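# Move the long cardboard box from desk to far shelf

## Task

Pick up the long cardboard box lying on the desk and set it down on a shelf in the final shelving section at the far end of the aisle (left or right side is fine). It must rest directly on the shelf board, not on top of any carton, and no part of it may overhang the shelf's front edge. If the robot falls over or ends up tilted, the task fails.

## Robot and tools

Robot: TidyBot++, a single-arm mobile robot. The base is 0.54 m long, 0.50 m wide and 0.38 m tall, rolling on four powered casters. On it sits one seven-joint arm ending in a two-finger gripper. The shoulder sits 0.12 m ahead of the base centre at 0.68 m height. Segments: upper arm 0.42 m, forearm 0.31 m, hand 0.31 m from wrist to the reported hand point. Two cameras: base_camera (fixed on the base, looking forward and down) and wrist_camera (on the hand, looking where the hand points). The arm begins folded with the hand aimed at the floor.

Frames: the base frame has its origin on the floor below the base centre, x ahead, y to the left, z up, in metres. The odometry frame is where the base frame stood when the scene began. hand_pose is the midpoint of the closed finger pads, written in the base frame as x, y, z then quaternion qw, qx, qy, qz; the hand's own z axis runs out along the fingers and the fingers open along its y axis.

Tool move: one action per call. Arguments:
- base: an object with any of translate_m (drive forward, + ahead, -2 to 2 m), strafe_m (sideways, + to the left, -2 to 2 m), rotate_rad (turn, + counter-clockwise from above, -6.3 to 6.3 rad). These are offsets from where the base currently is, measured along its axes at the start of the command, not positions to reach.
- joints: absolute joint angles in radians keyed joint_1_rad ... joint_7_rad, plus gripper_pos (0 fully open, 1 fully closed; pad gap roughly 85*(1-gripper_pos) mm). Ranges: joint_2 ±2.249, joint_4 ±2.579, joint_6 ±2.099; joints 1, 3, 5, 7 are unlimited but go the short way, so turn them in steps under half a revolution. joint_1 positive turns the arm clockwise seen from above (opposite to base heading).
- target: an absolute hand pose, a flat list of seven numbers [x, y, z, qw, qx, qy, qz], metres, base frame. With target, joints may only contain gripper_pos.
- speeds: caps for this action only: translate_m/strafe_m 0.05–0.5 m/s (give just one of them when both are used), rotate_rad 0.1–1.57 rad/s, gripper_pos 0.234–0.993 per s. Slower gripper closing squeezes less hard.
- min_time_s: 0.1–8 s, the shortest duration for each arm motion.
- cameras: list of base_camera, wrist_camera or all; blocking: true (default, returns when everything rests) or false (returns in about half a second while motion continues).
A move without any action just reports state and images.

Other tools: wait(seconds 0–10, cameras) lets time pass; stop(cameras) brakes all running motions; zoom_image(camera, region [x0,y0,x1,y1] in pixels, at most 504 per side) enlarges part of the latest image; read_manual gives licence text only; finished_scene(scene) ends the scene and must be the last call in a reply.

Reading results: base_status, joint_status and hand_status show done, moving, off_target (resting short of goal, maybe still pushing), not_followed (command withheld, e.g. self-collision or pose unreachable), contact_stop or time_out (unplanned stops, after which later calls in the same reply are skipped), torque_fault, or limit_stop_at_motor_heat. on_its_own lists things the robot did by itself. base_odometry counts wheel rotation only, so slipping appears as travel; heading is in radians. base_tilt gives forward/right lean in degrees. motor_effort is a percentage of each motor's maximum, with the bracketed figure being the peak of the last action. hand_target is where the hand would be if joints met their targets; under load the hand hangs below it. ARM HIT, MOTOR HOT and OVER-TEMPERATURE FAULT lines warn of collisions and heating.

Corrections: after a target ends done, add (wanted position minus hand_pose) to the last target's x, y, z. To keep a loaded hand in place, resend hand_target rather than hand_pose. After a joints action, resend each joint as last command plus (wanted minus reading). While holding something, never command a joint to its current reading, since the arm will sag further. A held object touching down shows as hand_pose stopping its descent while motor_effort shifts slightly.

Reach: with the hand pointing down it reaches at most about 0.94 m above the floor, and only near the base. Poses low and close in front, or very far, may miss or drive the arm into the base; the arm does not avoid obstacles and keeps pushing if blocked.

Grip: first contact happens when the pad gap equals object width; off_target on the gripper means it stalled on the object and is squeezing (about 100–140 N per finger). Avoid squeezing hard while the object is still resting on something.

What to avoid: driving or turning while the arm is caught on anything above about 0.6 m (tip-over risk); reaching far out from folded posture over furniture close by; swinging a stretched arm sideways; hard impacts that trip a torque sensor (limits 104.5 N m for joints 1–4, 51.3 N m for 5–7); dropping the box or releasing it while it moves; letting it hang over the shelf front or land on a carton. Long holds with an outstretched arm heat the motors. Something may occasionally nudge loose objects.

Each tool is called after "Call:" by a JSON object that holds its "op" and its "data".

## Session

Call:
{"op": "move", "data": {"joints": {"joint_1_rad": 0, "joint_2_rad": -1.0, "joint_3_rad": 3.14, "joint_4_rad": -2.0, "joint_5_rad": 0, "joint_6_rad": -0.77, "joint_7_rad": 1.57}, "min_time_s": 1.2, "cameras": ["all"]}}

Scene clock: 1.87 s.
move: done
base_odometry: x=+0.000 y=+0.000 heading=+0.000
base_tilt: forward=-0.7 right=+0.5
base_status: not commanded
joint_positions: joint_1_rad=+0.018 joint_2_rad=-0.982 joint_3_rad=+3.168 joint_4_rad=-2.043 joint_5_rad=-0.025 joint_6_rad=-0.829 joint_7_rad=+1.523 gripper_pos=+0.000
joint_status: all done
motor_effort: joint_1_rad=+1(2) joint_2_rad=+10(12) joint_3_rad=+0(2) joint_4_rad=+15(17) joint_5_rad=-1(2) joint_6_rad=+9(10) joint_7_rad=-1(2)
hand_pose: x=+0.3392 y=-0.0063 z=+0.9718 quat_wxyz=(-0.026, +0.809, -0.040, +0.585)
hand_target: x=+0.3346 y=+0.0020 z=+1.0174 quat_wxyz=(+0.000, +0.774, +0.000, +0.633)
hand_status: not commanded
pictures: base_camera, wrist_camera
wrist_camera: T_world_to_cam=[[-0.03492, -0.99616, -0.08028, 0.07985], [-0.33146, 0.08733, -0.93942, 1.07877], [0.94282, -0.0062, -0.33323, 0.14136]] pos_world=[0.22708, -0.01379, 1.06694]

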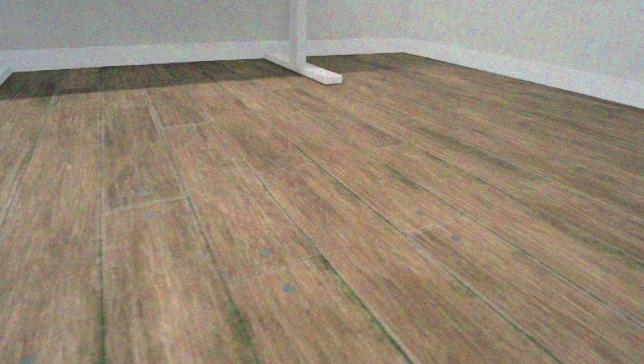

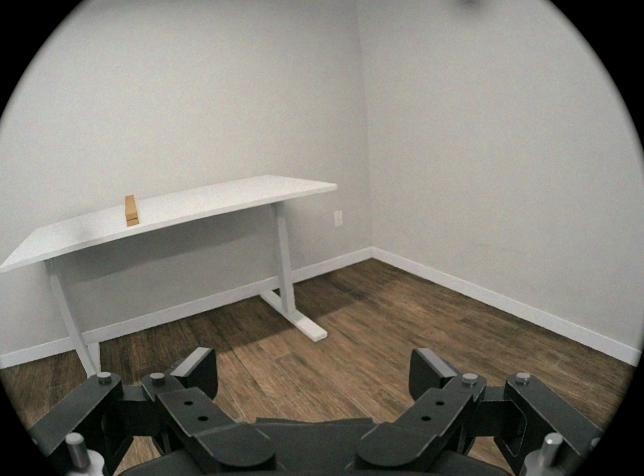

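Call:
{"op": "zoom_image", "data": {"camera": "wrist_camera", "region": [80, 170, 200, 260]}}

Scaled by 4.200.

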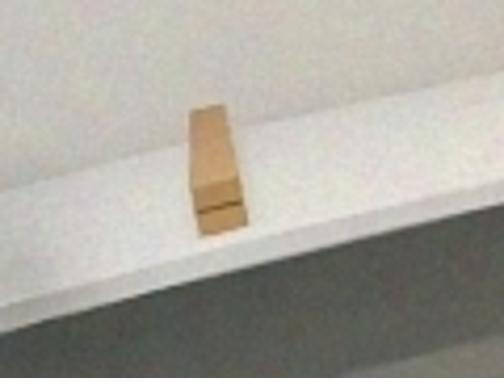

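Call:
{"op": "move", "data": {"base": {"rotate_rad": 0.52, "translate_m": 1.0, "strafe_m": 0.43}, "joints": {"joint_1_rad": -0.018, "joint_2_rad": 0.08, "joint_3_rad": 3.112, "joint_4_rad": -1.06, "joint_5_rad": 0.02, "joint_6_rad": -1.98, "joint_7_rad": 1.617}, "min_time_s": 2.5, "cameras": ["all"]}}

Call:
{"op": "zoom_image", "data": {"camera": "wrist_camera", "region": [180, 160, 400, 400]}}

Scene clock: 6.90 s.
move: done
base_odometry: x=+1.000 y=+0.430 heading=+0.521
base_tilt: forward=-0.7 right=+0.6
base_status: done
joint_positions: joint_1_rad=+0.007 joint_2_rad=+0.072 joint_3_rad=+3.141 joint_4_rad=-1.102 joint_5_rad=-0.022 joint_6_rad=-1.931 joint_7_rad=+1.552 gripper_pos=+0.000
joint_status: all done
motor_effort: joint_1_rad=+1(2) joint_2_rad=-16(21) joint_3_rad=-1(2) joint_4_rad=+13(17) joint_5_rad=-2(2) joint_6_rad=+0(10) joint_7_rad=-1(2)
hand_pose: x=+0.4506 y=+0.0058 z=+0.9119 quat_wxyz=(-0.010, +1.000, -0.008, +0.018)
hand_target: x=+0.4445 y=+0.0105 z=+0.9214 quat_wxyz=(+0.008, +0.999, +0.043, +0.011)
hand_status: not commanded
pictures: base_camera, wrist_camera
wrist_camera: T_world_to_cam=[[-0.00775, -0.99981, -0.01799, 0.022], [-0.99986, 0.00802, -0.0149, 0.517], [0.01504, 0.01787, -0.99973, 1.04215]] pos_world=[0.50143, -0.00077, 1.04996]

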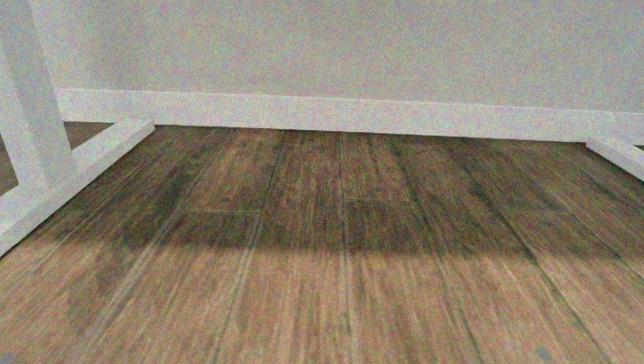

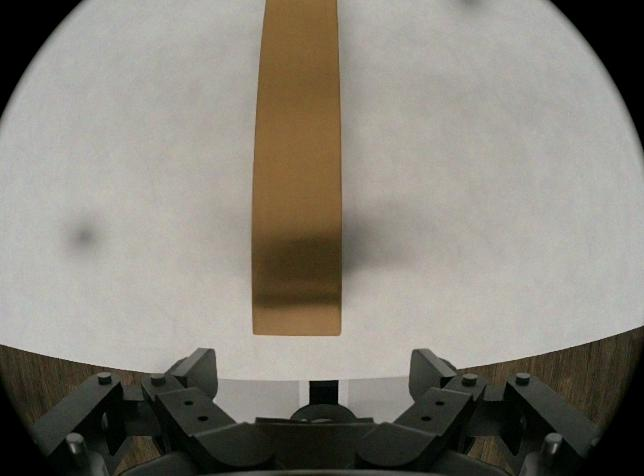

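Scaled by 2.100.

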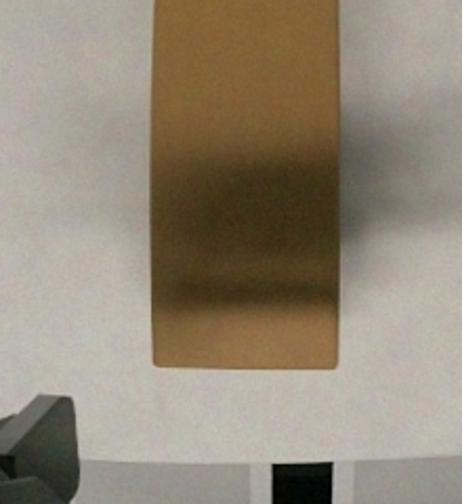

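Call:
{"op": "move", "data": {"base": {"translate_m": 0.15, "strafe_m": 0.003}, "speeds": {"translate_m": 0.2}, "joints": {"joint_2_rad": 0.50, "joint_4_rad": -0.565, "joint_6_rad": -2.06}, "min_time_s": 1.5, "cameras": ["wrist_camera"]}}

Scene clock: 9.43 s.
move: done
base_odometry: x=+1.129 y=+0.507 heading=+0.520
base_tilt: forward=-0.7 right=+0.6
base_status: done
joint_positions: joint_1_rad=+0.006 joint_2_rad=+0.466 joint_3_rad=+3.140 joint_4_rad=-0.608 joint_5_rad=-0.022 joint_6_rad=-2.010 joint_7_rad=+1.552 gripper_pos=+0.000
joint_status: all done
motor_effort: joint_1_rad=+1(2) joint_2_rad=-28(31) joint_3_rad=-2(2) joint_4_rad=+12(14) joint_5_rad=-1(2) joint_6_rad=+1(2) joint_7_rad=-1(1)
hand_pose: x=+0.6024 y=+0.0050 z=+0.8969 quat_wxyz=(-0.010, +1.000, -0.007, +0.029)
hand_target: x=+0.6004 y=+0.0141 z=+0.8923 quat_wxyz=(+0.002, +0.999, +0.040, +0.008)
hand_status: not commanded
wrist_camera: T_world_to_cam=[[-0.00496, -0.99983, -0.01788, 0.02027], [-0.99931, 0.00562, -0.03682, 0.68794], [0.03691, 0.01768, -0.99916, 1.0112]] pos_world=[0.65023, -0.00148, 1.03604]

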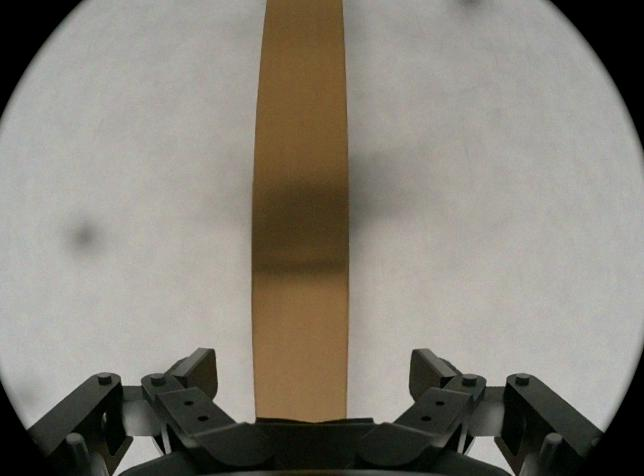

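Call:
{"op": "move", "data": {"base": {"strafe_m": 0.006}, "speeds": {"strafe_m": 0.05}, "joints": {"joint_2_rad": 0.56, "joint_4_rad": -0.70, "joint_6_rad": -1.92}, "min_time_s": 1.5, "cameras": ["wrist_camera"]}}

Scene clock: 11.50 s.
move: done
base_odometry: x=+1.126 y=+0.512 heading=+0.520
base_tilt: forward=-0.7 right=+0.5
base_status: done
joint_positions: joint_1_rad=-0.001 joint_2_rad=+0.523 joint_3_rad=+3.138 joint_4_rad=-0.675 joint_5_rad=-0.020 joint_6_rad=-1.969 joint_7_rad=+1.552 gripper_pos=+0.000
joint_status: all done
motor_effort: joint_1_rad=+1(3) joint_2_rad=-30(32) joint_3_rad=-1(2) joint_4_rad=+13(15) joint_5_rad=-2(2) joint_6_rad=+0(2) joint_7_rad=-1(1)
hand_pose: x=+0.6140 y=+0.0089 z=+0.8495 quat_wxyz=(-0.010, +1.000, -0.003, -0.013)
hand_target: x=+0.6293 y=+0.0153 z=+0.8236 quat_wxyz=(+0.002, +0.999, +0.042, -0.019)
hand_status: not commanded
wrist_camera: T_world_to_cam=[[0.00124, -0.99984, -0.01799, 0.01969], [-0.99889, -0.00208, 0.04701, 0.62628], [-0.04704, 0.01792, -0.99873, 1.01449]] pos_world=[0.67328, 0.00282, 0.98411]

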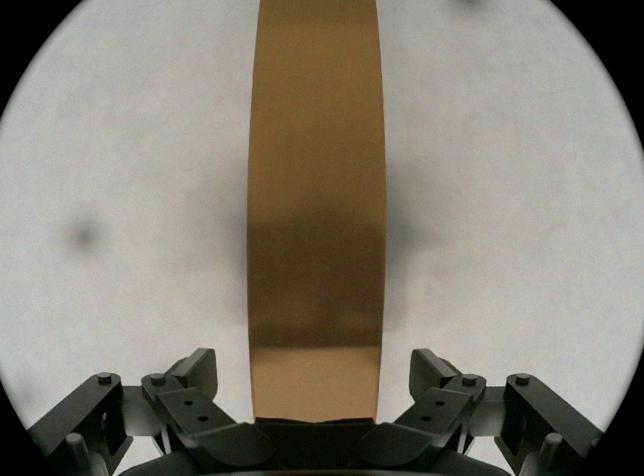

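Call:
{"op": "move", "data": {"joints": {"gripper_pos": 0.475}, "speeds": {"gripper_pos": 0.234}, "cameras": ["wrist_camera"]}}

Scene clock: 14.77 s.
move: done
base_odometry: x=+1.126 y=+0.512 heading=+0.520
base_tilt: forward=-0.7 right=+0.5
base_status: not commanded
joint_positions: joint_1_rad=-0.001 joint_2_rad=+0.523 joint_3_rad=+3.138 joint_4_rad=-0.675 joint_5_rad=-0.020 joint_6_rad=-1.968 joint_7_rad=+1.552 gripper_pos=+0.472
joint_status: all done
motor_effort: joint_1_rad=+1(2) joint_2_rad=-22(31) joint_3_rad=-1(2) joint_4_rad=+8(14) joint_5_rad=-2(2) joint_6_rad=+0(1) joint_7_rad=+0(1)
hand_pose: x=+0.6141 y=+0.0089 z=+0.8495 quat_wxyz=(-0.010, +1.000, -0.003, -0.013)
hand_target: x=+0.6293 y=+0.0153 z=+0.8236 quat_wxyz=(+0.002, +0.999, +0.042, -0.019)
hand_status: not commanded
wrist_camera: T_world_to_cam=[[0.00115, -0.99984, -0.01799, 0.01975], [-0.99892, -0.00198, 0.04651, 0.62688], [-0.04654, 0.01791, -0.99876, 1.01427]] pos_world=[0.67338, 0.00282, 0.98421]

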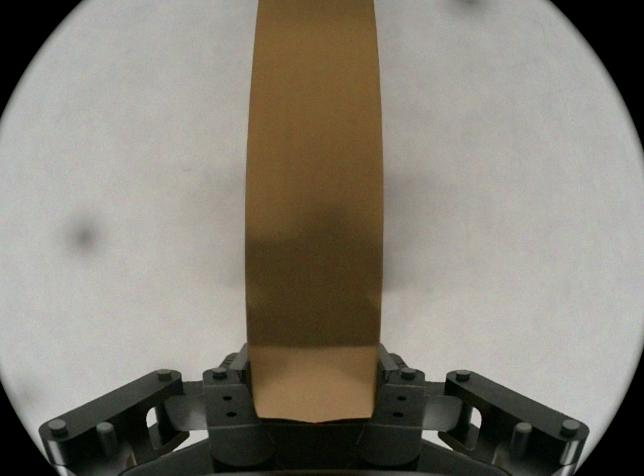

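Call:
{"op": "move", "data": {"joints": {"joint_2_rad": 0.42, "joint_4_rad": -0.56, "joint_6_rad": -2.09}, "min_time_s": 1.5, "cameras": ["wrist_camera"]}}

Scene clock: 17.57 s.
move: done
base_odometry: x=+1.126 y=+0.512 heading=+0.520
base_tilt: forward=-0.7 right=+0.5
base_status: not commanded
joint_positions: joint_1_rad=-0.001 joint_2_rad=+0.449 joint_3_rad=+3.138 joint_4_rad=-0.601 joint_5_rad=-0.020 joint_6_rad=-2.042 joint_7_rad=+1.552 gripper_pos=+0.472
joint_status: all done
motor_effort: joint_1_rad=+1(2) joint_2_rad=-28(33) joint_3_rad=-1(2) joint_4_rad=+12(14) joint_5_rad=-1(2) joint_6_rad=+1(2) joint_7_rad=-1(1)
hand_pose: x=+0.5898 y=+0.0086 z=+0.9065 quat_wxyz=(-0.010, +1.000, -0.002, +0.025)
hand_target: x=+0.5734 y=+0.0134 z=+0.9308 quat_wxyz=(+0.002, +0.999, +0.040, +0.036)
hand_status: not commanded
wrist_camera: T_world_to_cam=[[0.00388, -0.99984, -0.01722, 0.01813], [-0.99958, -0.00339, -0.0288, 0.66861], [0.02874, 0.01732, -0.99944, 1.02626]] pos_world=[0.63877, 0.00262, 1.04525]

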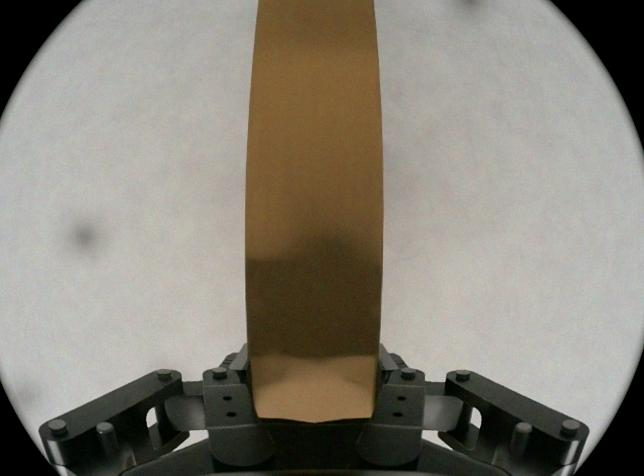

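Call:
{"op": "move", "data": {"base": {"translate_m": -0.87}, "joints": {"joint_7_rad": -0.05}, "min_time_s": 2.2, "cameras": []}}

Call:
{"op": "move", "data": {"base": {"rotate_rad": -3.0}, "speeds": {"rotate_rad": 1.2}, "joints": {"joint_1_rad": -0.01, "joint_2_rad": -1.0, "joint_4_rad": -2.0, "joint_6_rad": -0.77, "joint_7_rad": -0.05}, "min_time_s": 2.5, "cameras": ["all"]}}

Scene clock: 20.60 s.
move: done
base_odometry: x=+0.371 y=+0.080 heading=+0.520
base_tilt: forward=-0.7 right=+0.6
base_status: done
joint_positions: joint_1_rad=-0.002 joint_2_rad=+0.442 joint_3_rad=+3.137 joint_4_rad=-0.600 joint_5_rad=-0.020 joint_6_rad=-2.046 joint_7_rad=+0.015 gripper_pos=+0.472
joint_status: all done
motor_effort: joint_1_rad=+1(2) joint_2_rad=-28(33) joint_3_rad=-1(2) joint_4_rad=+13(14) joint_5_rad=-1(2) joint_6_rad=+1(2) joint_7_rad=-1(2)
hand_pose: x=+0.5868 y=+0.0093 z=+0.9102 quat_wxyz=(-0.026, +0.718, -0.696, +0.013)
hand_target: x=+0.5734 y=+0.0134 z=+0.9308 quat_wxyz=(-0.025, +0.701, -0.712, +0.026)
hand_status: not commanded

Scene clock: 24.17 s.
move: done
base_odometry: x=+0.371 y=+0.080 heading=-2.479
base_tilt: forward=-0.7 right=+0.5
base_status: done
joint_positions: joint_1_rad=-0.012 joint_2_rad=-0.976 joint_3_rad=+3.132 joint_4_rad=-1.977 joint_5_rad=-0.017 joint_6_rad=-0.833 joint_7_rad=+0.014 gripper_pos=+0.472
joint_status: all done
motor_effort: joint_1_rad=+1(4) joint_2_rad=+11(31) joint_3_rad=+0(2) joint_4_rad=+17(18) joint_5_rad=-1(2) joint_6_rad=+10(10) joint_7_rad=+0(2)
hand_pose: x=+0.3354 y=+0.0115 z=+1.0059 quat_wxyz=(-0.434, +0.571, -0.551, +0.426)
hand_target: x=+0.3342 y=+0.0110 z=+1.0171 quat_wxyz=(-0.451, +0.547, -0.547, +0.445)
hand_status: not commanded
pictures: base_camera, wrist_camera
wrist_camera: T_world_to_cam=[[-0.26243, -0.02285, -0.96468, 1.05488], [-0.05253, 0.99857, -0.00936, 0.06848], [0.96352, 0.04822, -0.26325, 0.0785]] pos_world=[0.20479, -0.04806, 1.03893]

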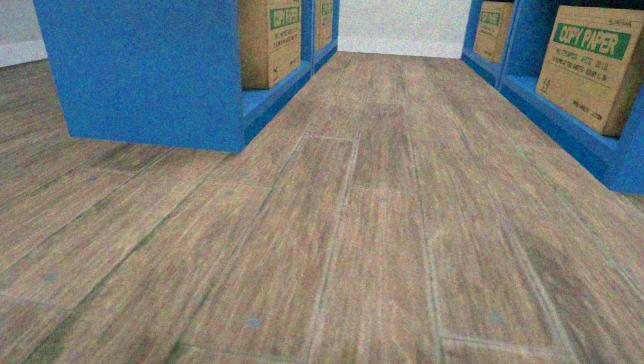

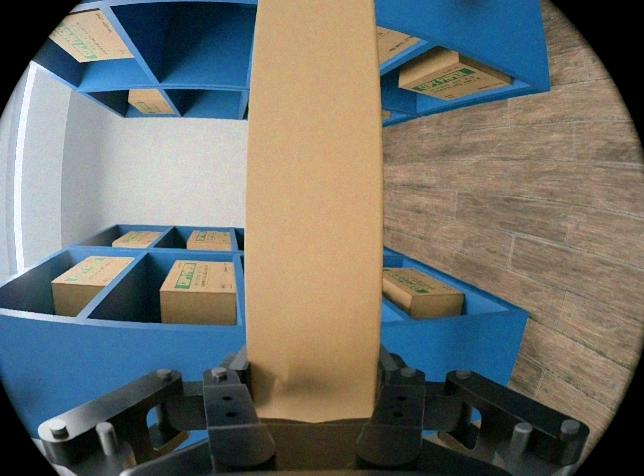

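Call:
{"op": "zoom_image", "data": {"camera": "wrist_camera", "region": [340, 0, 560, 160]}}

Call:
{"op": "zoom_image", "data": {"camera": "wrist_camera", "region": [60, 200, 260, 340]}}

Call:
{"op": "zoom_image", "data": {"camera": "wrist_camera", "region": [360, 220, 560, 380]}}

Scaled by 2.291.

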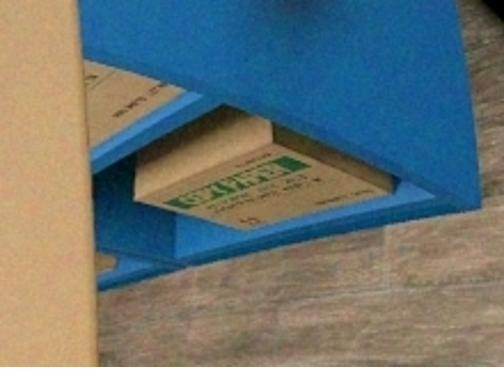

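Scaled by 2.520.

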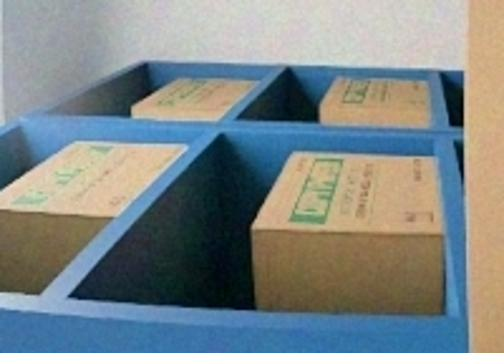

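Scaled by 2.520.

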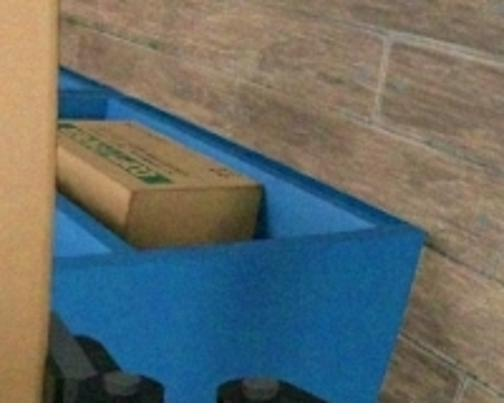

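Call:
{"op": "zoom_image", "data": {"camera": "base_camera", "region": [180, 20, 400, 180]}}

Call:
{"op": "zoom_image", "data": {"camera": "base_camera", "region": [424, 20, 644, 210]}}

Scaled by 2.291.

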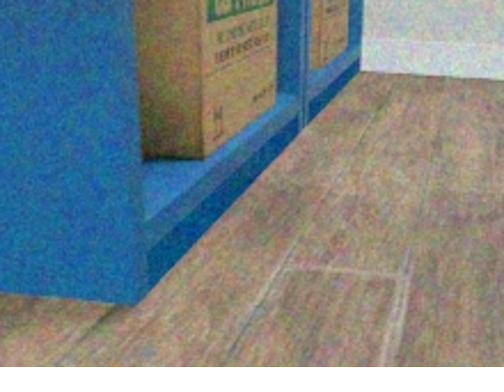

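Scaled by 2.291.

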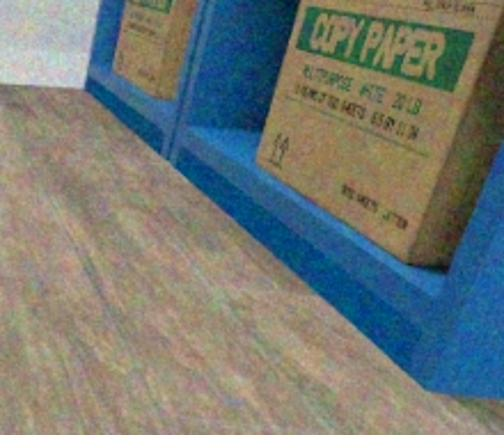

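Call:
{"op": "move", "data": {"joints": {"joint_6_rad": -0.33}, "base": {"rotate_rad": -0.127}, "cameras": ["all"]}}

Call:
{"op": "zoom_image", "data": {"camera": "wrist_camera", "region": [360, 60, 500, 160]}}

Call:
{"op": "zoom_image", "data": {"camera": "wrist_camera", "region": [360, 180, 500, 330]}}

Scene clock: 26.30 s.
move: done
base_odometry: x=+0.371 y=+0.080 heading=-2.605
base_tilt: forward=-0.7 right=+0.6
base_status: done
joint_positions: joint_1_rad=-0.012 joint_2_rad=-0.978 joint_3_rad=+3.132 joint_4_rad=-1.986 joint_5_rad=-0.016 joint_6_rad=-0.392 joint_7_rad=+0.014 gripper_pos=+0.472
joint_status: all done
motor_effort: joint_1_rad=+1(2) joint_2_rad=+11(11) joint_3_rad=+0(1) joint_4_rad=+17(18) joint_5_rad=-1(2) joint_6_rad=+10(11) joint_7_rad=-1(1)
hand_pose: x=+0.3426 y=+0.0106 z=+1.1374 quat_wxyz=(-0.545, +0.463, -0.448, +0.536)
hand_target: x=+0.3313 y=+0.0166 z=+1.1528 quat_wxyz=(-0.565, +0.440, -0.432, +0.547)
hand_status: not commanded
pictures: base_camera, wrist_camera
wrist_camera: T_world_to_cam=[[0.1674, -0.0125, -0.98581, 1.06024], [-0.04261, 0.99889, -0.0199, 0.07955], [0.98497, 0.04534, 0.16669, -0.3901]] pos_world=[0.21013, -0.04852, 1.1118]

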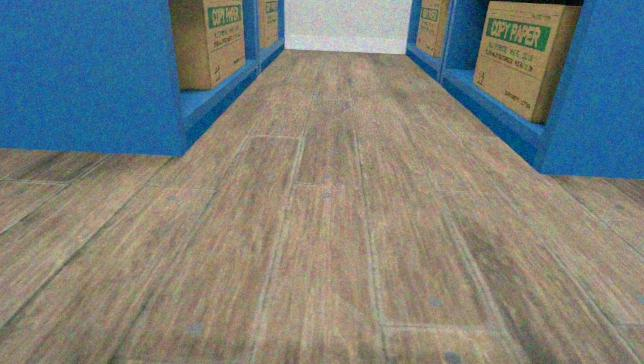

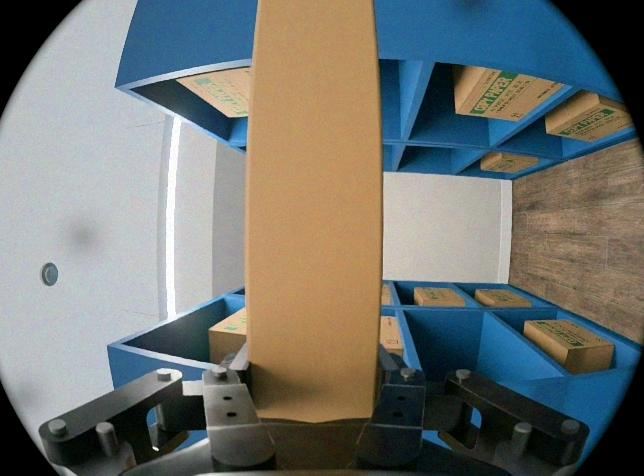

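Scaled by 3.600.

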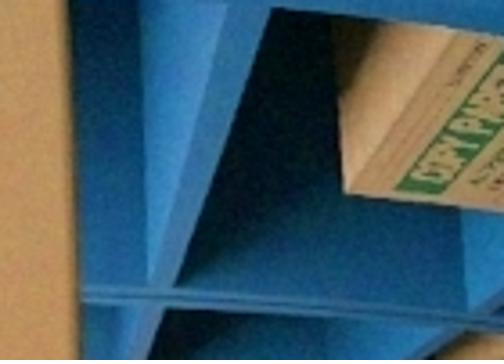

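Scaled by 3.360.

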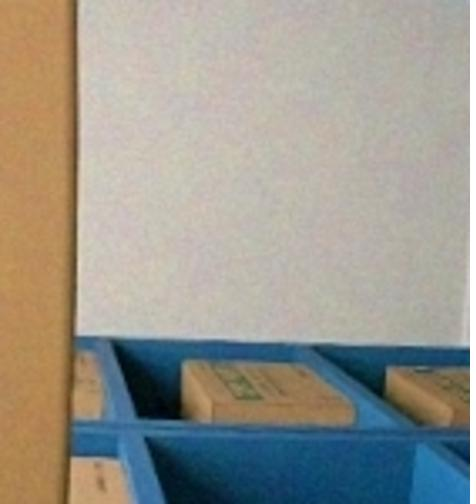

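Call:
{"op": "zoom_image", "data": {"camera": "wrist_camera", "region": [380, 130, 550, 190]}}

Call:
{"op": "zoom_image", "data": {"camera": "base_camera", "region": [400, 20, 620, 180]}}

Call:
{"op": "zoom_image", "data": {"camera": "base_camera", "region": [130, 20, 350, 180]}}

Scaled by 2.965.

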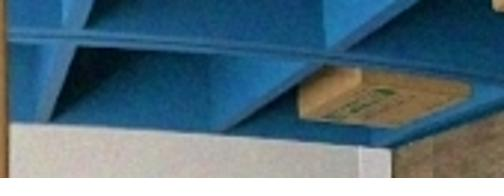

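Scaled by 2.291.

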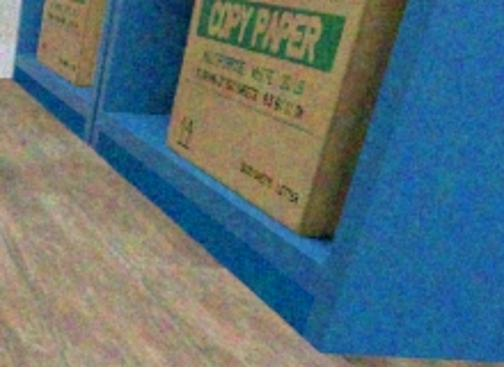

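Scaled by 2.291.

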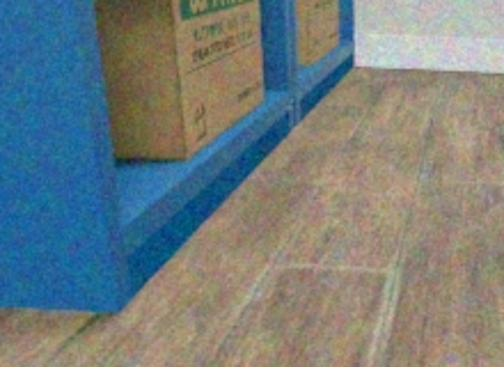

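Call:
{"op": "move", "data": {"base": {"translate_m": 0.45, "rotate_rad": -1.574}, "speeds": {"rotate_rad": 1.2}, "joints": {"joint_2_rad": -0.2, "joint_4_rad": -2.16, "joint_6_rad": -1.16}, "min_time_s": 2.0, "cameras": ["all"]}}

Scene clock: 29.67 s.
move: done
base_odometry: x=-0.016 y=-0.150 heading=+2.105
base_tilt: forward=-0.7 right=+0.6
base_status: done
joint_positions: joint_1_rad=-0.012 joint_2_rad=-0.217 joint_3_rad=+3.131 joint_4_rad=-2.135 joint_5_rad=-0.014 joint_6_rad=-1.108 joint_7_rad=+0.014 gripper_pos=+0.472
joint_status: all done
motor_effort: joint_1_rad=+1(2) joint_2_rad=-7(15) joint_3_rad=-1(2) joint_4_rad=+14(19) joint_5_rad=-1(2) joint_6_rad=+1(10) joint_7_rad=-1(1)
hand_pose: x=+0.3597 y=+0.0106 z=+0.6764 quat_wxyz=(-0.045, +0.716, -0.695, +0.037)
hand_target: x=+0.3327 y=+0.0039 z=+0.6637 quat_wxyz=(+0.000, +0.706, -0.708, +0.016)
hand_status: not commanded
pictures: base_camera, wrist_camera
wrist_camera: T_world_to_cam=[[-0.99289, -0.03755, -0.11299, 0.43019], [-0.04116, 0.99871, 0.0298, 0.03699], [0.11173, 0.03424, -0.99315, 0.76861]] pos_world=[0.34278, -0.04711, 0.81085]

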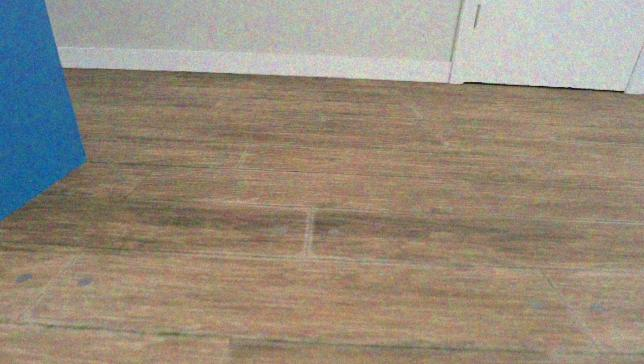

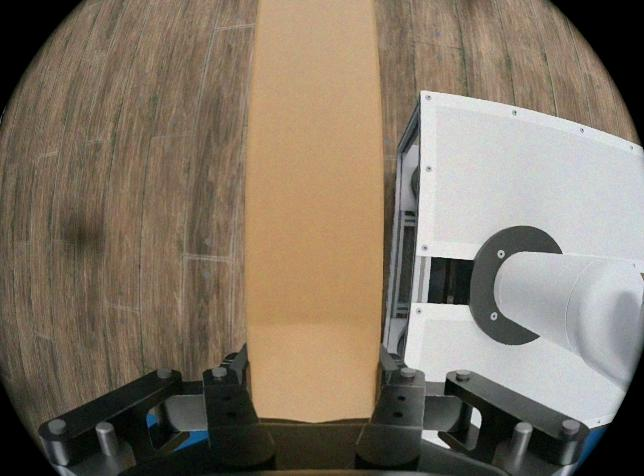

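Call:
{"op": "move", "data": {"base": {"translate_m": 0.008, "strafe_m": 1.0}, "speeds": {"strafe_m": 0.45}, "cameras": ["all"]}}

Scene clock: 33.27 s.
move: done
base_odometry: x=-0.881 y=-0.653 heading=+2.104
base_tilt: forward=-0.7 right=+0.6
base_status: done
joint_positions: joint_1_rad=-0.012 joint_2_rad=-0.217 joint_3_rad=+3.131 joint_4_rad=-2.135 joint_5_rad=-0.014 joint_6_rad=-1.110 joint_7_rad=+0.014 gripper_pos=+0.472
joint_status: not commanded
motor_effort: joint_1_rad=+1(2) joint_2_rad=-8(8) joint_3_rad=-1(2) joint_4_rad=+14(15) joint_5_rad=-1(2) joint_6_rad=+1(2) joint_7_rad=-1(1)
hand_pose: x=+0.3590 y=+0.0107 z=+0.6764 quat_wxyz=(-0.044, +0.717, -0.695, +0.036)
hand_target: x=+0.3327 y=+0.0039 z=+0.6637 quat_wxyz=(+0.000, +0.706, -0.708, +0.016)
hand_status: not commanded
pictures: base_camera, wrist_camera
wrist_camera: T_world_to_cam=[[-0.99308, -0.03856, -0.11092, 0.42824], [-0.04207, 0.99868, 0.02949, 0.03735], [0.10964, 0.03395, -0.99339, 0.76955]] pos_world=[0.34248, -0.04691, 0.81086]

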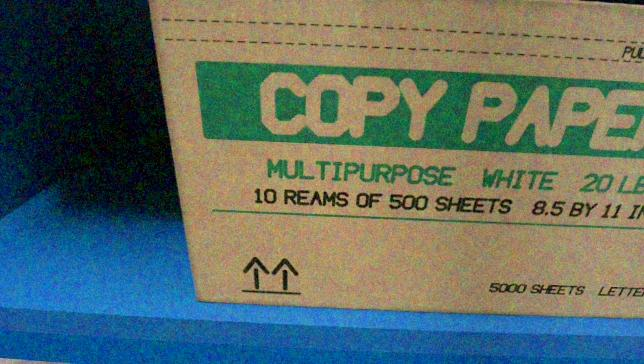

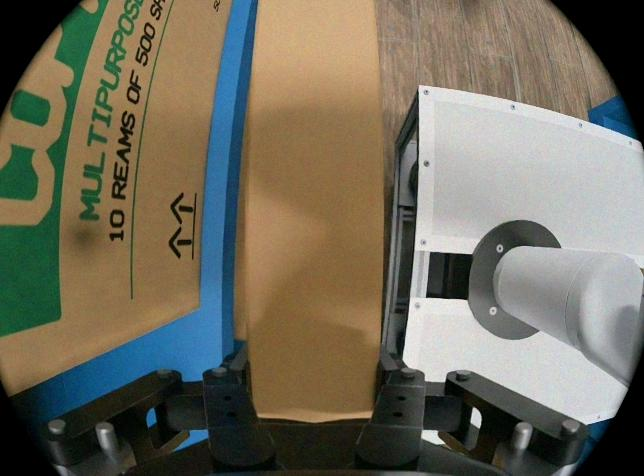

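Call:
{"op": "zoom_image", "data": {"camera": "base_camera", "region": [0, 264, 160, 364]}}

Call:
{"op": "zoom_image", "data": {"camera": "base_camera", "region": [484, 264, 644, 364]}}

Scaled by 3.150.

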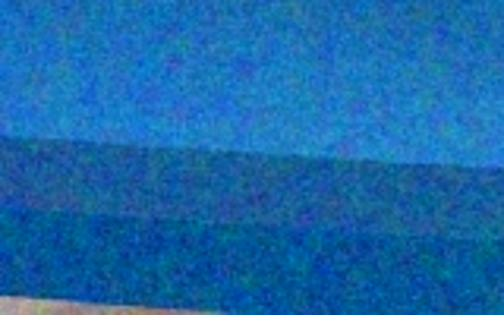

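Scaled by 3.150.

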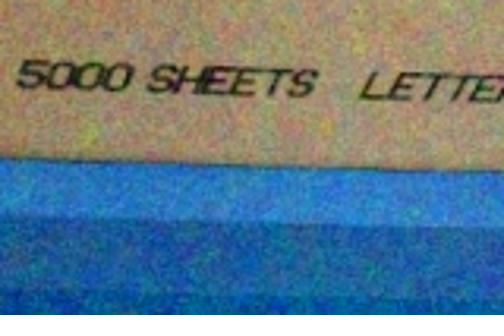

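Call:
{"op": "move", "data": {"base": {"translate_m": -0.027, "strafe_m": 0.97, "rotate_rad": 0.008}, "speeds": {"strafe_m": 0.45}, "cameras": ["all"]}}

Call:
{"op": "zoom_image", "data": {"camera": "base_camera", "region": [0, 264, 160, 364]}}

Call:
{"op": "zoom_image", "data": {"camera": "base_camera", "region": [484, 264, 644, 364]}}

Scene clock: 37.07 s.
move: done
base_odometry: x=-1.702 y=-1.169 heading=+2.113
base_tilt: forward=-0.7 right=+0.5
base_status: done
joint_positions: joint_1_rad=-0.012 joint_2_rad=-0.217 joint_3_rad=+3.130 joint_4_rad=-2.135 joint_5_rad=-0.014 joint_6_rad=-1.110 joint_7_rad=+0.014 gripper_pos=+0.472
joint_status: not commanded
motor_effort: joint_1_rad=+1(3) joint_2_rad=-7(8) joint_3_rad=+0(2) joint_4_rad=+14(15) joint_5_rad=-1(2) joint_6_rad=+1(2) joint_7_rad=-1(1)
hand_pose: x=+0.3589 y=+0.0109 z=+0.6763 quat_wxyz=(-0.044, +0.717, -0.695, +0.036)
hand_target: x=+0.3327 y=+0.0039 z=+0.6637 quat_wxyz=(+0.000, +0.706, -0.708, +0.016)
hand_status: not commanded
pictures: base_camera, wrist_camera
wrist_camera: T_world_to_cam=[[-0.99309, -0.03928, -0.11054, 0.42781], [-0.04277, 0.99865, 0.02933, 0.03751], [0.10924, 0.03385, -0.99344, 0.76972]] pos_world=[0.34238, -0.04671, 0.81086]

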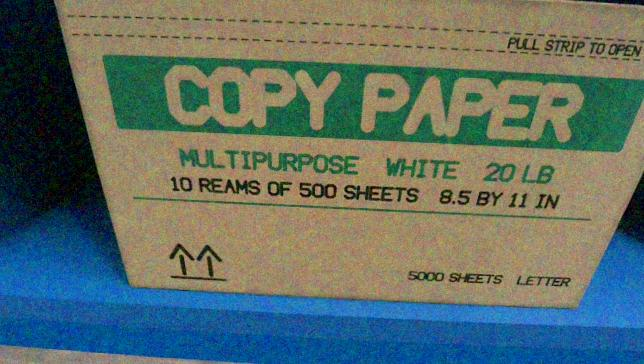

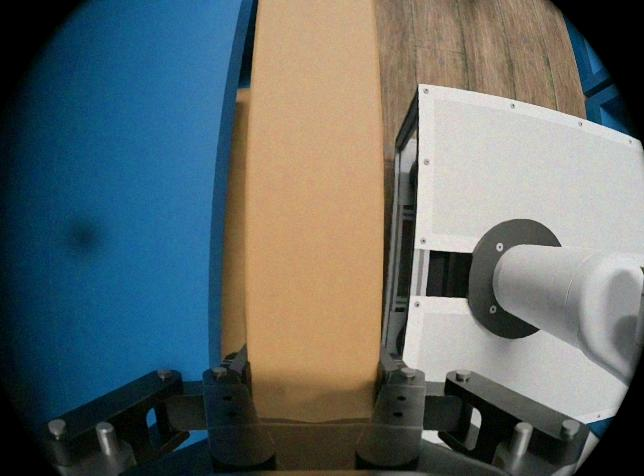

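Scaled by 3.150.

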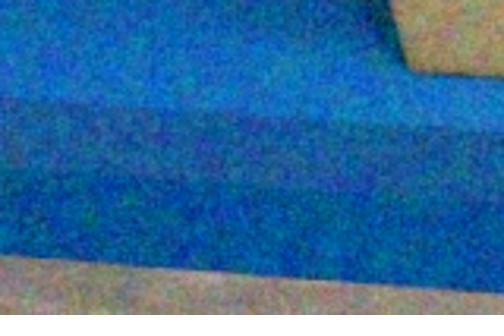

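Scaled by 3.150.

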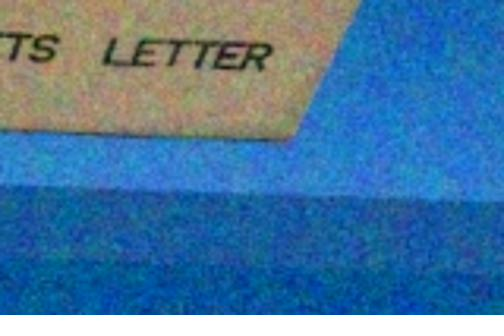

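Call:
{"op": "move", "data": {"joints": {"joint_2_rad": 0.29, "joint_4_rad": -1.965, "joint_6_rad": -0.46}, "min_time_s": 2.2, "cameras": ["wrist_camera"]}}

Scene clock: 40.17 s.
move: done
base_odometry: x=-1.702 y=-1.169 heading=+2.113
base_tilt: forward=-0.7 right=+0.5
base_status: not commanded
joint_positions: joint_1_rad=-0.012 joint_2_rad=+0.265 joint_3_rad=+3.130 joint_4_rad=-2.007 joint_5_rad=-0.014 joint_6_rad=-0.517 joint_7_rad=+0.014 gripper_pos=+0.472
joint_status: all done
motor_effort: joint_1_rad=+1(2) joint_2_rad=-22(24) joint_3_rad=-1(1) joint_4_rad=+13(15) joint_5_rad=-1(2) joint_6_rad=+4(4) joint_7_rad=+0(1)
hand_pose: x=+0.5768 y=+0.0144 z=+0.5931 quat_wxyz=(-0.129, +0.705, -0.687, +0.119)
hand_target: x=+0.6111 y=+0.0181 z=+0.6031 quat_wxyz=(-0.155, +0.692, -0.690, +0.145)
hand_status: not commanded
wrist_camera: T_world_to_cam=[[-0.93869, -0.03047, -0.34341, 0.74181], [-0.04199, 0.99877, 0.02617, 0.0472], [0.34219, 0.03898, -0.93882, 0.49626]] pos_world=[0.52849, -0.04389, 0.71941]

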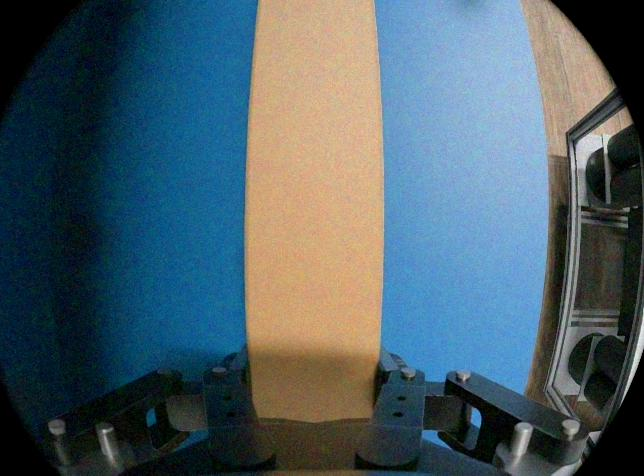

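Call:
{"op": "move", "data": {"joints": {"joint_2_rad": 0.33, "joint_4_rad": -2.02, "joint_6_rad": -0.43}, "min_time_s": 1.2, "cameras": ["wrist_camera"]}}

Scene clock: 41.87 s.
move: done
base_odometry: x=-1.702 y=-1.169 heading=+2.113
base_tilt: forward=-0.7 right=+0.6
base_status: not commanded
joint_positions: joint_1_rad=-0.012 joint_2_rad=+0.297 joint_3_rad=+3.130 joint_4_rad=-2.007 joint_5_rad=-0.014 joint_6_rad=-0.485 joint_7_rad=+0.014 gripper_pos=+0.472
joint_status: all done
motor_effort: joint_1_rad=+1(2) joint_2_rad=-23(24) joint_3_rad=-1(1) joint_4_rad=+12(13) joint_5_rad=-1(2) joint_6_rad=+3(4) joint_7_rad=-1(1)
hand_pose: x=+0.5830 y=+0.0145 z=+0.5816 quat_wxyz=(-0.129, +0.705, -0.687, +0.119)
hand_target: x=+0.5885 y=+0.0177 z=+0.5680 quat_wxyz=(-0.132, +0.697, -0.695, +0.122)
hand_status: not commanded
wrist_camera: T_world_to_cam=[[-0.93893, -0.03009, -0.3428, 0.74348], [-0.04158, 0.99879, 0.02623, 0.0475], [0.3416, 0.03888, -0.93904, 0.48378]] pos_world=[0.53479, -0.04388, 0.70791]

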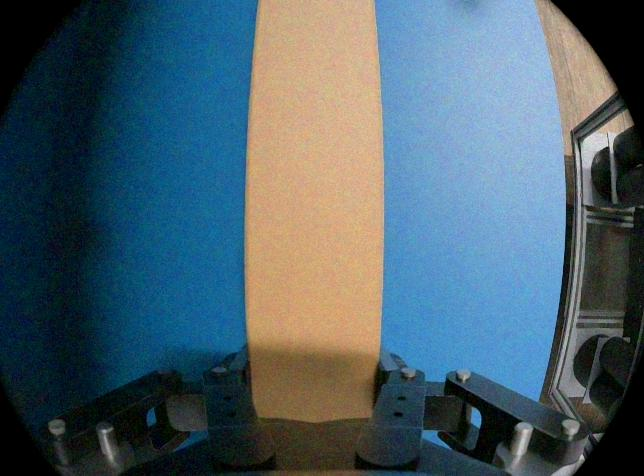

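Call:
{"op": "move", "data": {"joints": {"joint_2_rad": 0.355, "joint_4_rad": -2.05, "joint_6_rad": -0.43}, "min_time_s": 1.2, "cameras": ["wrist_camera"]}}

Scene clock: 43.47 s.
move: done
base_odometry: x=-1.702 y=-1.169 heading=+2.113
base_tilt: forward=-0.7 right=+0.5
base_status: not commanded
joint_positions: joint_1_rad=-0.012 joint_2_rad=+0.307 joint_3_rad=+3.130 joint_4_rad=-2.011 joint_5_rad=-0.014 joint_6_rad=-0.482 joint_7_rad=+0.014 gripper_pos=+0.472
joint_status: all done
motor_effort: joint_1_rad=+1(2) joint_2_rad=-18(24) joint_3_rad=-1(1) joint_4_rad=+9(14) joint_5_rad=-1(2) joint_6_rad=+3(4) joint_7_rad=-1(1)
hand_pose: x=+0.5810 y=+0.0144 z=+0.5762 quat_wxyz=(-0.125, +0.705, -0.688, +0.116)
hand_target: x=+0.5698 y=+0.0172 z=+0.5469 quat_wxyz=(-0.112, +0.700, -0.698, +0.104)
hand_status: not commanded
wrist_camera: T_world_to_cam=[[-0.94235, -0.02963, -0.33331, 0.73623], [-0.04082, 0.99881, 0.0266, 0.04692], [0.33213, 0.03868, -0.94244, 0.48692]] pos_world=[0.53398, -0.04388, 0.70305]

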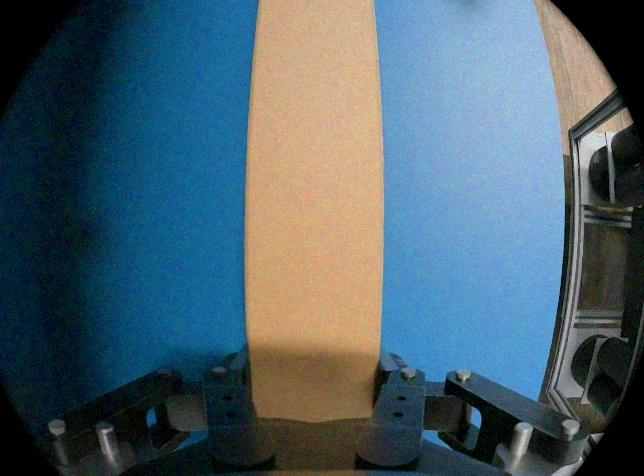

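Call:
{"op": "move", "data": {"joints": {"joint_2_rad": 0.335, "joint_4_rad": -2.03, "gripper_pos": 0.38}, "speeds": {"gripper_pos": 0.234}, "min_time_s": 0.4, "cameras": ["wrist_camera"]}}

Scene clock: 44.63 s.
move: done
base_odometry: x=-1.702 y=-1.169 heading=+2.113
base_tilt: forward=-0.7 right=+0.6
base_status: not commanded
joint_positions: joint_1_rad=-0.012 joint_2_rad=+0.308 joint_3_rad=+3.130 joint_4_rad=-2.011 joint_5_rad=-0.014 joint_6_rad=-0.481 joint_7_rad=+0.013 gripper_pos=+0.379
joint_status: all done
motor_effort: joint_1_rad=+1(2) joint_2_rad=-22(23) joint_3_rad=-1(1) joint_4_rad=+12(13) joint_5_rad=-1(2) joint_6_rad=+3(3) joint_7_rad=+0(1)
hand_pose: x=+0.5811 y=+0.0144 z=+0.5757 quat_wxyz=(-0.125, +0.705, -0.688, +0.115)
hand_target: x=+0.5828 y=+0.0175 z=+0.5623 quat_wxyz=(-0.127, +0.698, -0.695, +0.117)
hand_status: not commanded
wrist_camera: T_world_to_cam=[[-0.94255, -0.02912, -0.33279, 0.73593], [-0.04032, 0.99883, 0.02679, 0.04654], [0.33162, 0.03867, -0.94262, 0.48682]] pos_world=[0.53408, -0.04388, 0.70255]

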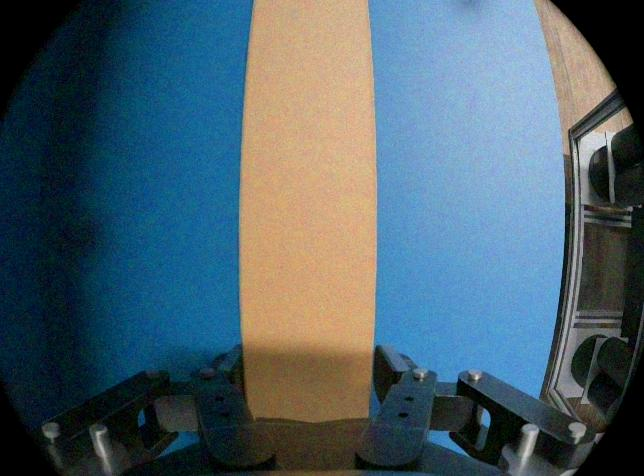

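Call:
{"op": "move", "data": {"joints": {"gripper_pos": 0.12, "joint_2_rad": 0.29, "joint_6_rad": -0.47}, "speeds": {"gripper_pos": 0.234}, "min_time_s": 1.0, "cameras": ["wrist_camera"]}}

Scene clock: 46.33 s.
move: done
base_odometry: x=-1.702 y=-1.169 heading=+2.113
base_tilt: forward=-0.7 right=+0.5
base_status: not commanded
joint_positions: joint_1_rad=-0.012 joint_2_rad=+0.308 joint_3_rad=+3.130 joint_4_rad=-2.011 joint_5_rad=-0.014 joint_6_rad=-0.481 joint_7_rad=+0.013 gripper_pos=+0.120
joint_status: all done
motor_effort: joint_1_rad=+1(2) joint_2_rad=-23(24) joint_3_rad=-1(1) joint_4_rad=+11(12) joint_5_rad=-1(2) joint_6_rad=+3(4) joint_7_rad=-1(1)
hand_pose: x=+0.5811 y=+0.0144 z=+0.5757 quat_wxyz=(-0.125, +0.705, -0.688, +0.115)
hand_target: x=+0.5761 y=+0.0169 z=+0.5788 quat_wxyz=(-0.128, +0.697, -0.695, +0.120)
hand_status: not commanded
wrist_camera: T_world_to_cam=[[-0.94252, -0.02911, -0.33288, 0.73597], [-0.04031, 0.99883, 0.02679, 0.04654], [0.33171, 0.03867, -0.94259, 0.48675]] pos_world=[0.53408, -0.04388, 0.70255]

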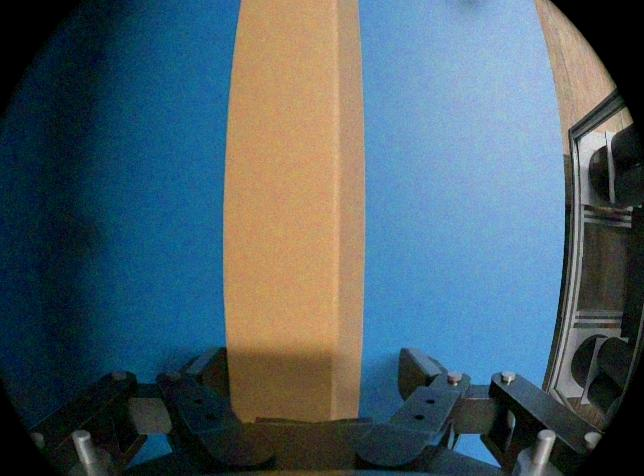

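Call:
{"op": "move", "data": {"joints": {"joint_2_rad": 0.10, "joint_4_rad": -1.94, "joint_6_rad": -0.66, "gripper_pos": 0.0}, "min_time_s": 1.2, "cameras": ["wrist_camera"]}}

Scene clock: 48.03 s.
move: done
base_odometry: x=-1.702 y=-1.169 heading=+2.113
base_tilt: forward=-0.7 right=+0.6
base_status: not commanded
joint_positions: joint_1_rad=-0.012 joint_2_rad=+0.134 joint_3_rad=+3.130 joint_4_rad=-1.985 joint_5_rad=-0.014 joint_6_rad=-0.605 joint_7_rad=+0.013 gripper_pos=+0.000
joint_status: all done
motor_effort: joint_1_rad=+2(2) joint_2_rad=-21(24) joint_3_rad=-1(1) joint_4_rad=+19(22) joint_5_rad=+0(1) joint_6_rad=+4(5) joint_7_rad=+0(1)
hand_pose: x=+0.5694 y=+0.0145 z=+0.6503 quat_wxyz=(-0.151, +0.701, -0.683, +0.141)
hand_target: x=+0.5739 y=+0.0155 z=+0.6770 quat_wxyz=(-0.157, +0.691, -0.689, +0.152)
hand_status: not commanded
wrist_camera: T_world_to_cam=[[-0.91485, -0.03037, -0.40266, 0.77946], [-0.04392, 0.99874, 0.02448, 0.04754], [0.40141, 0.04008, -0.91502, 0.50326]] pos_world=[0.51316, -0.04399, 0.77319]

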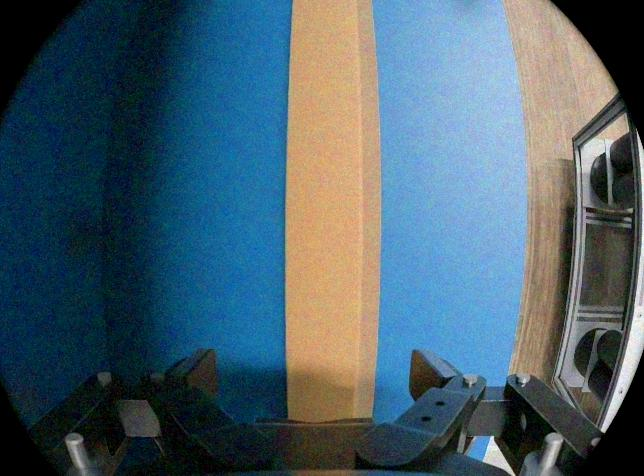

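Call:
{"op": "finished_scene", "data": {"scene": 2}}

The scene is finished: the task was done.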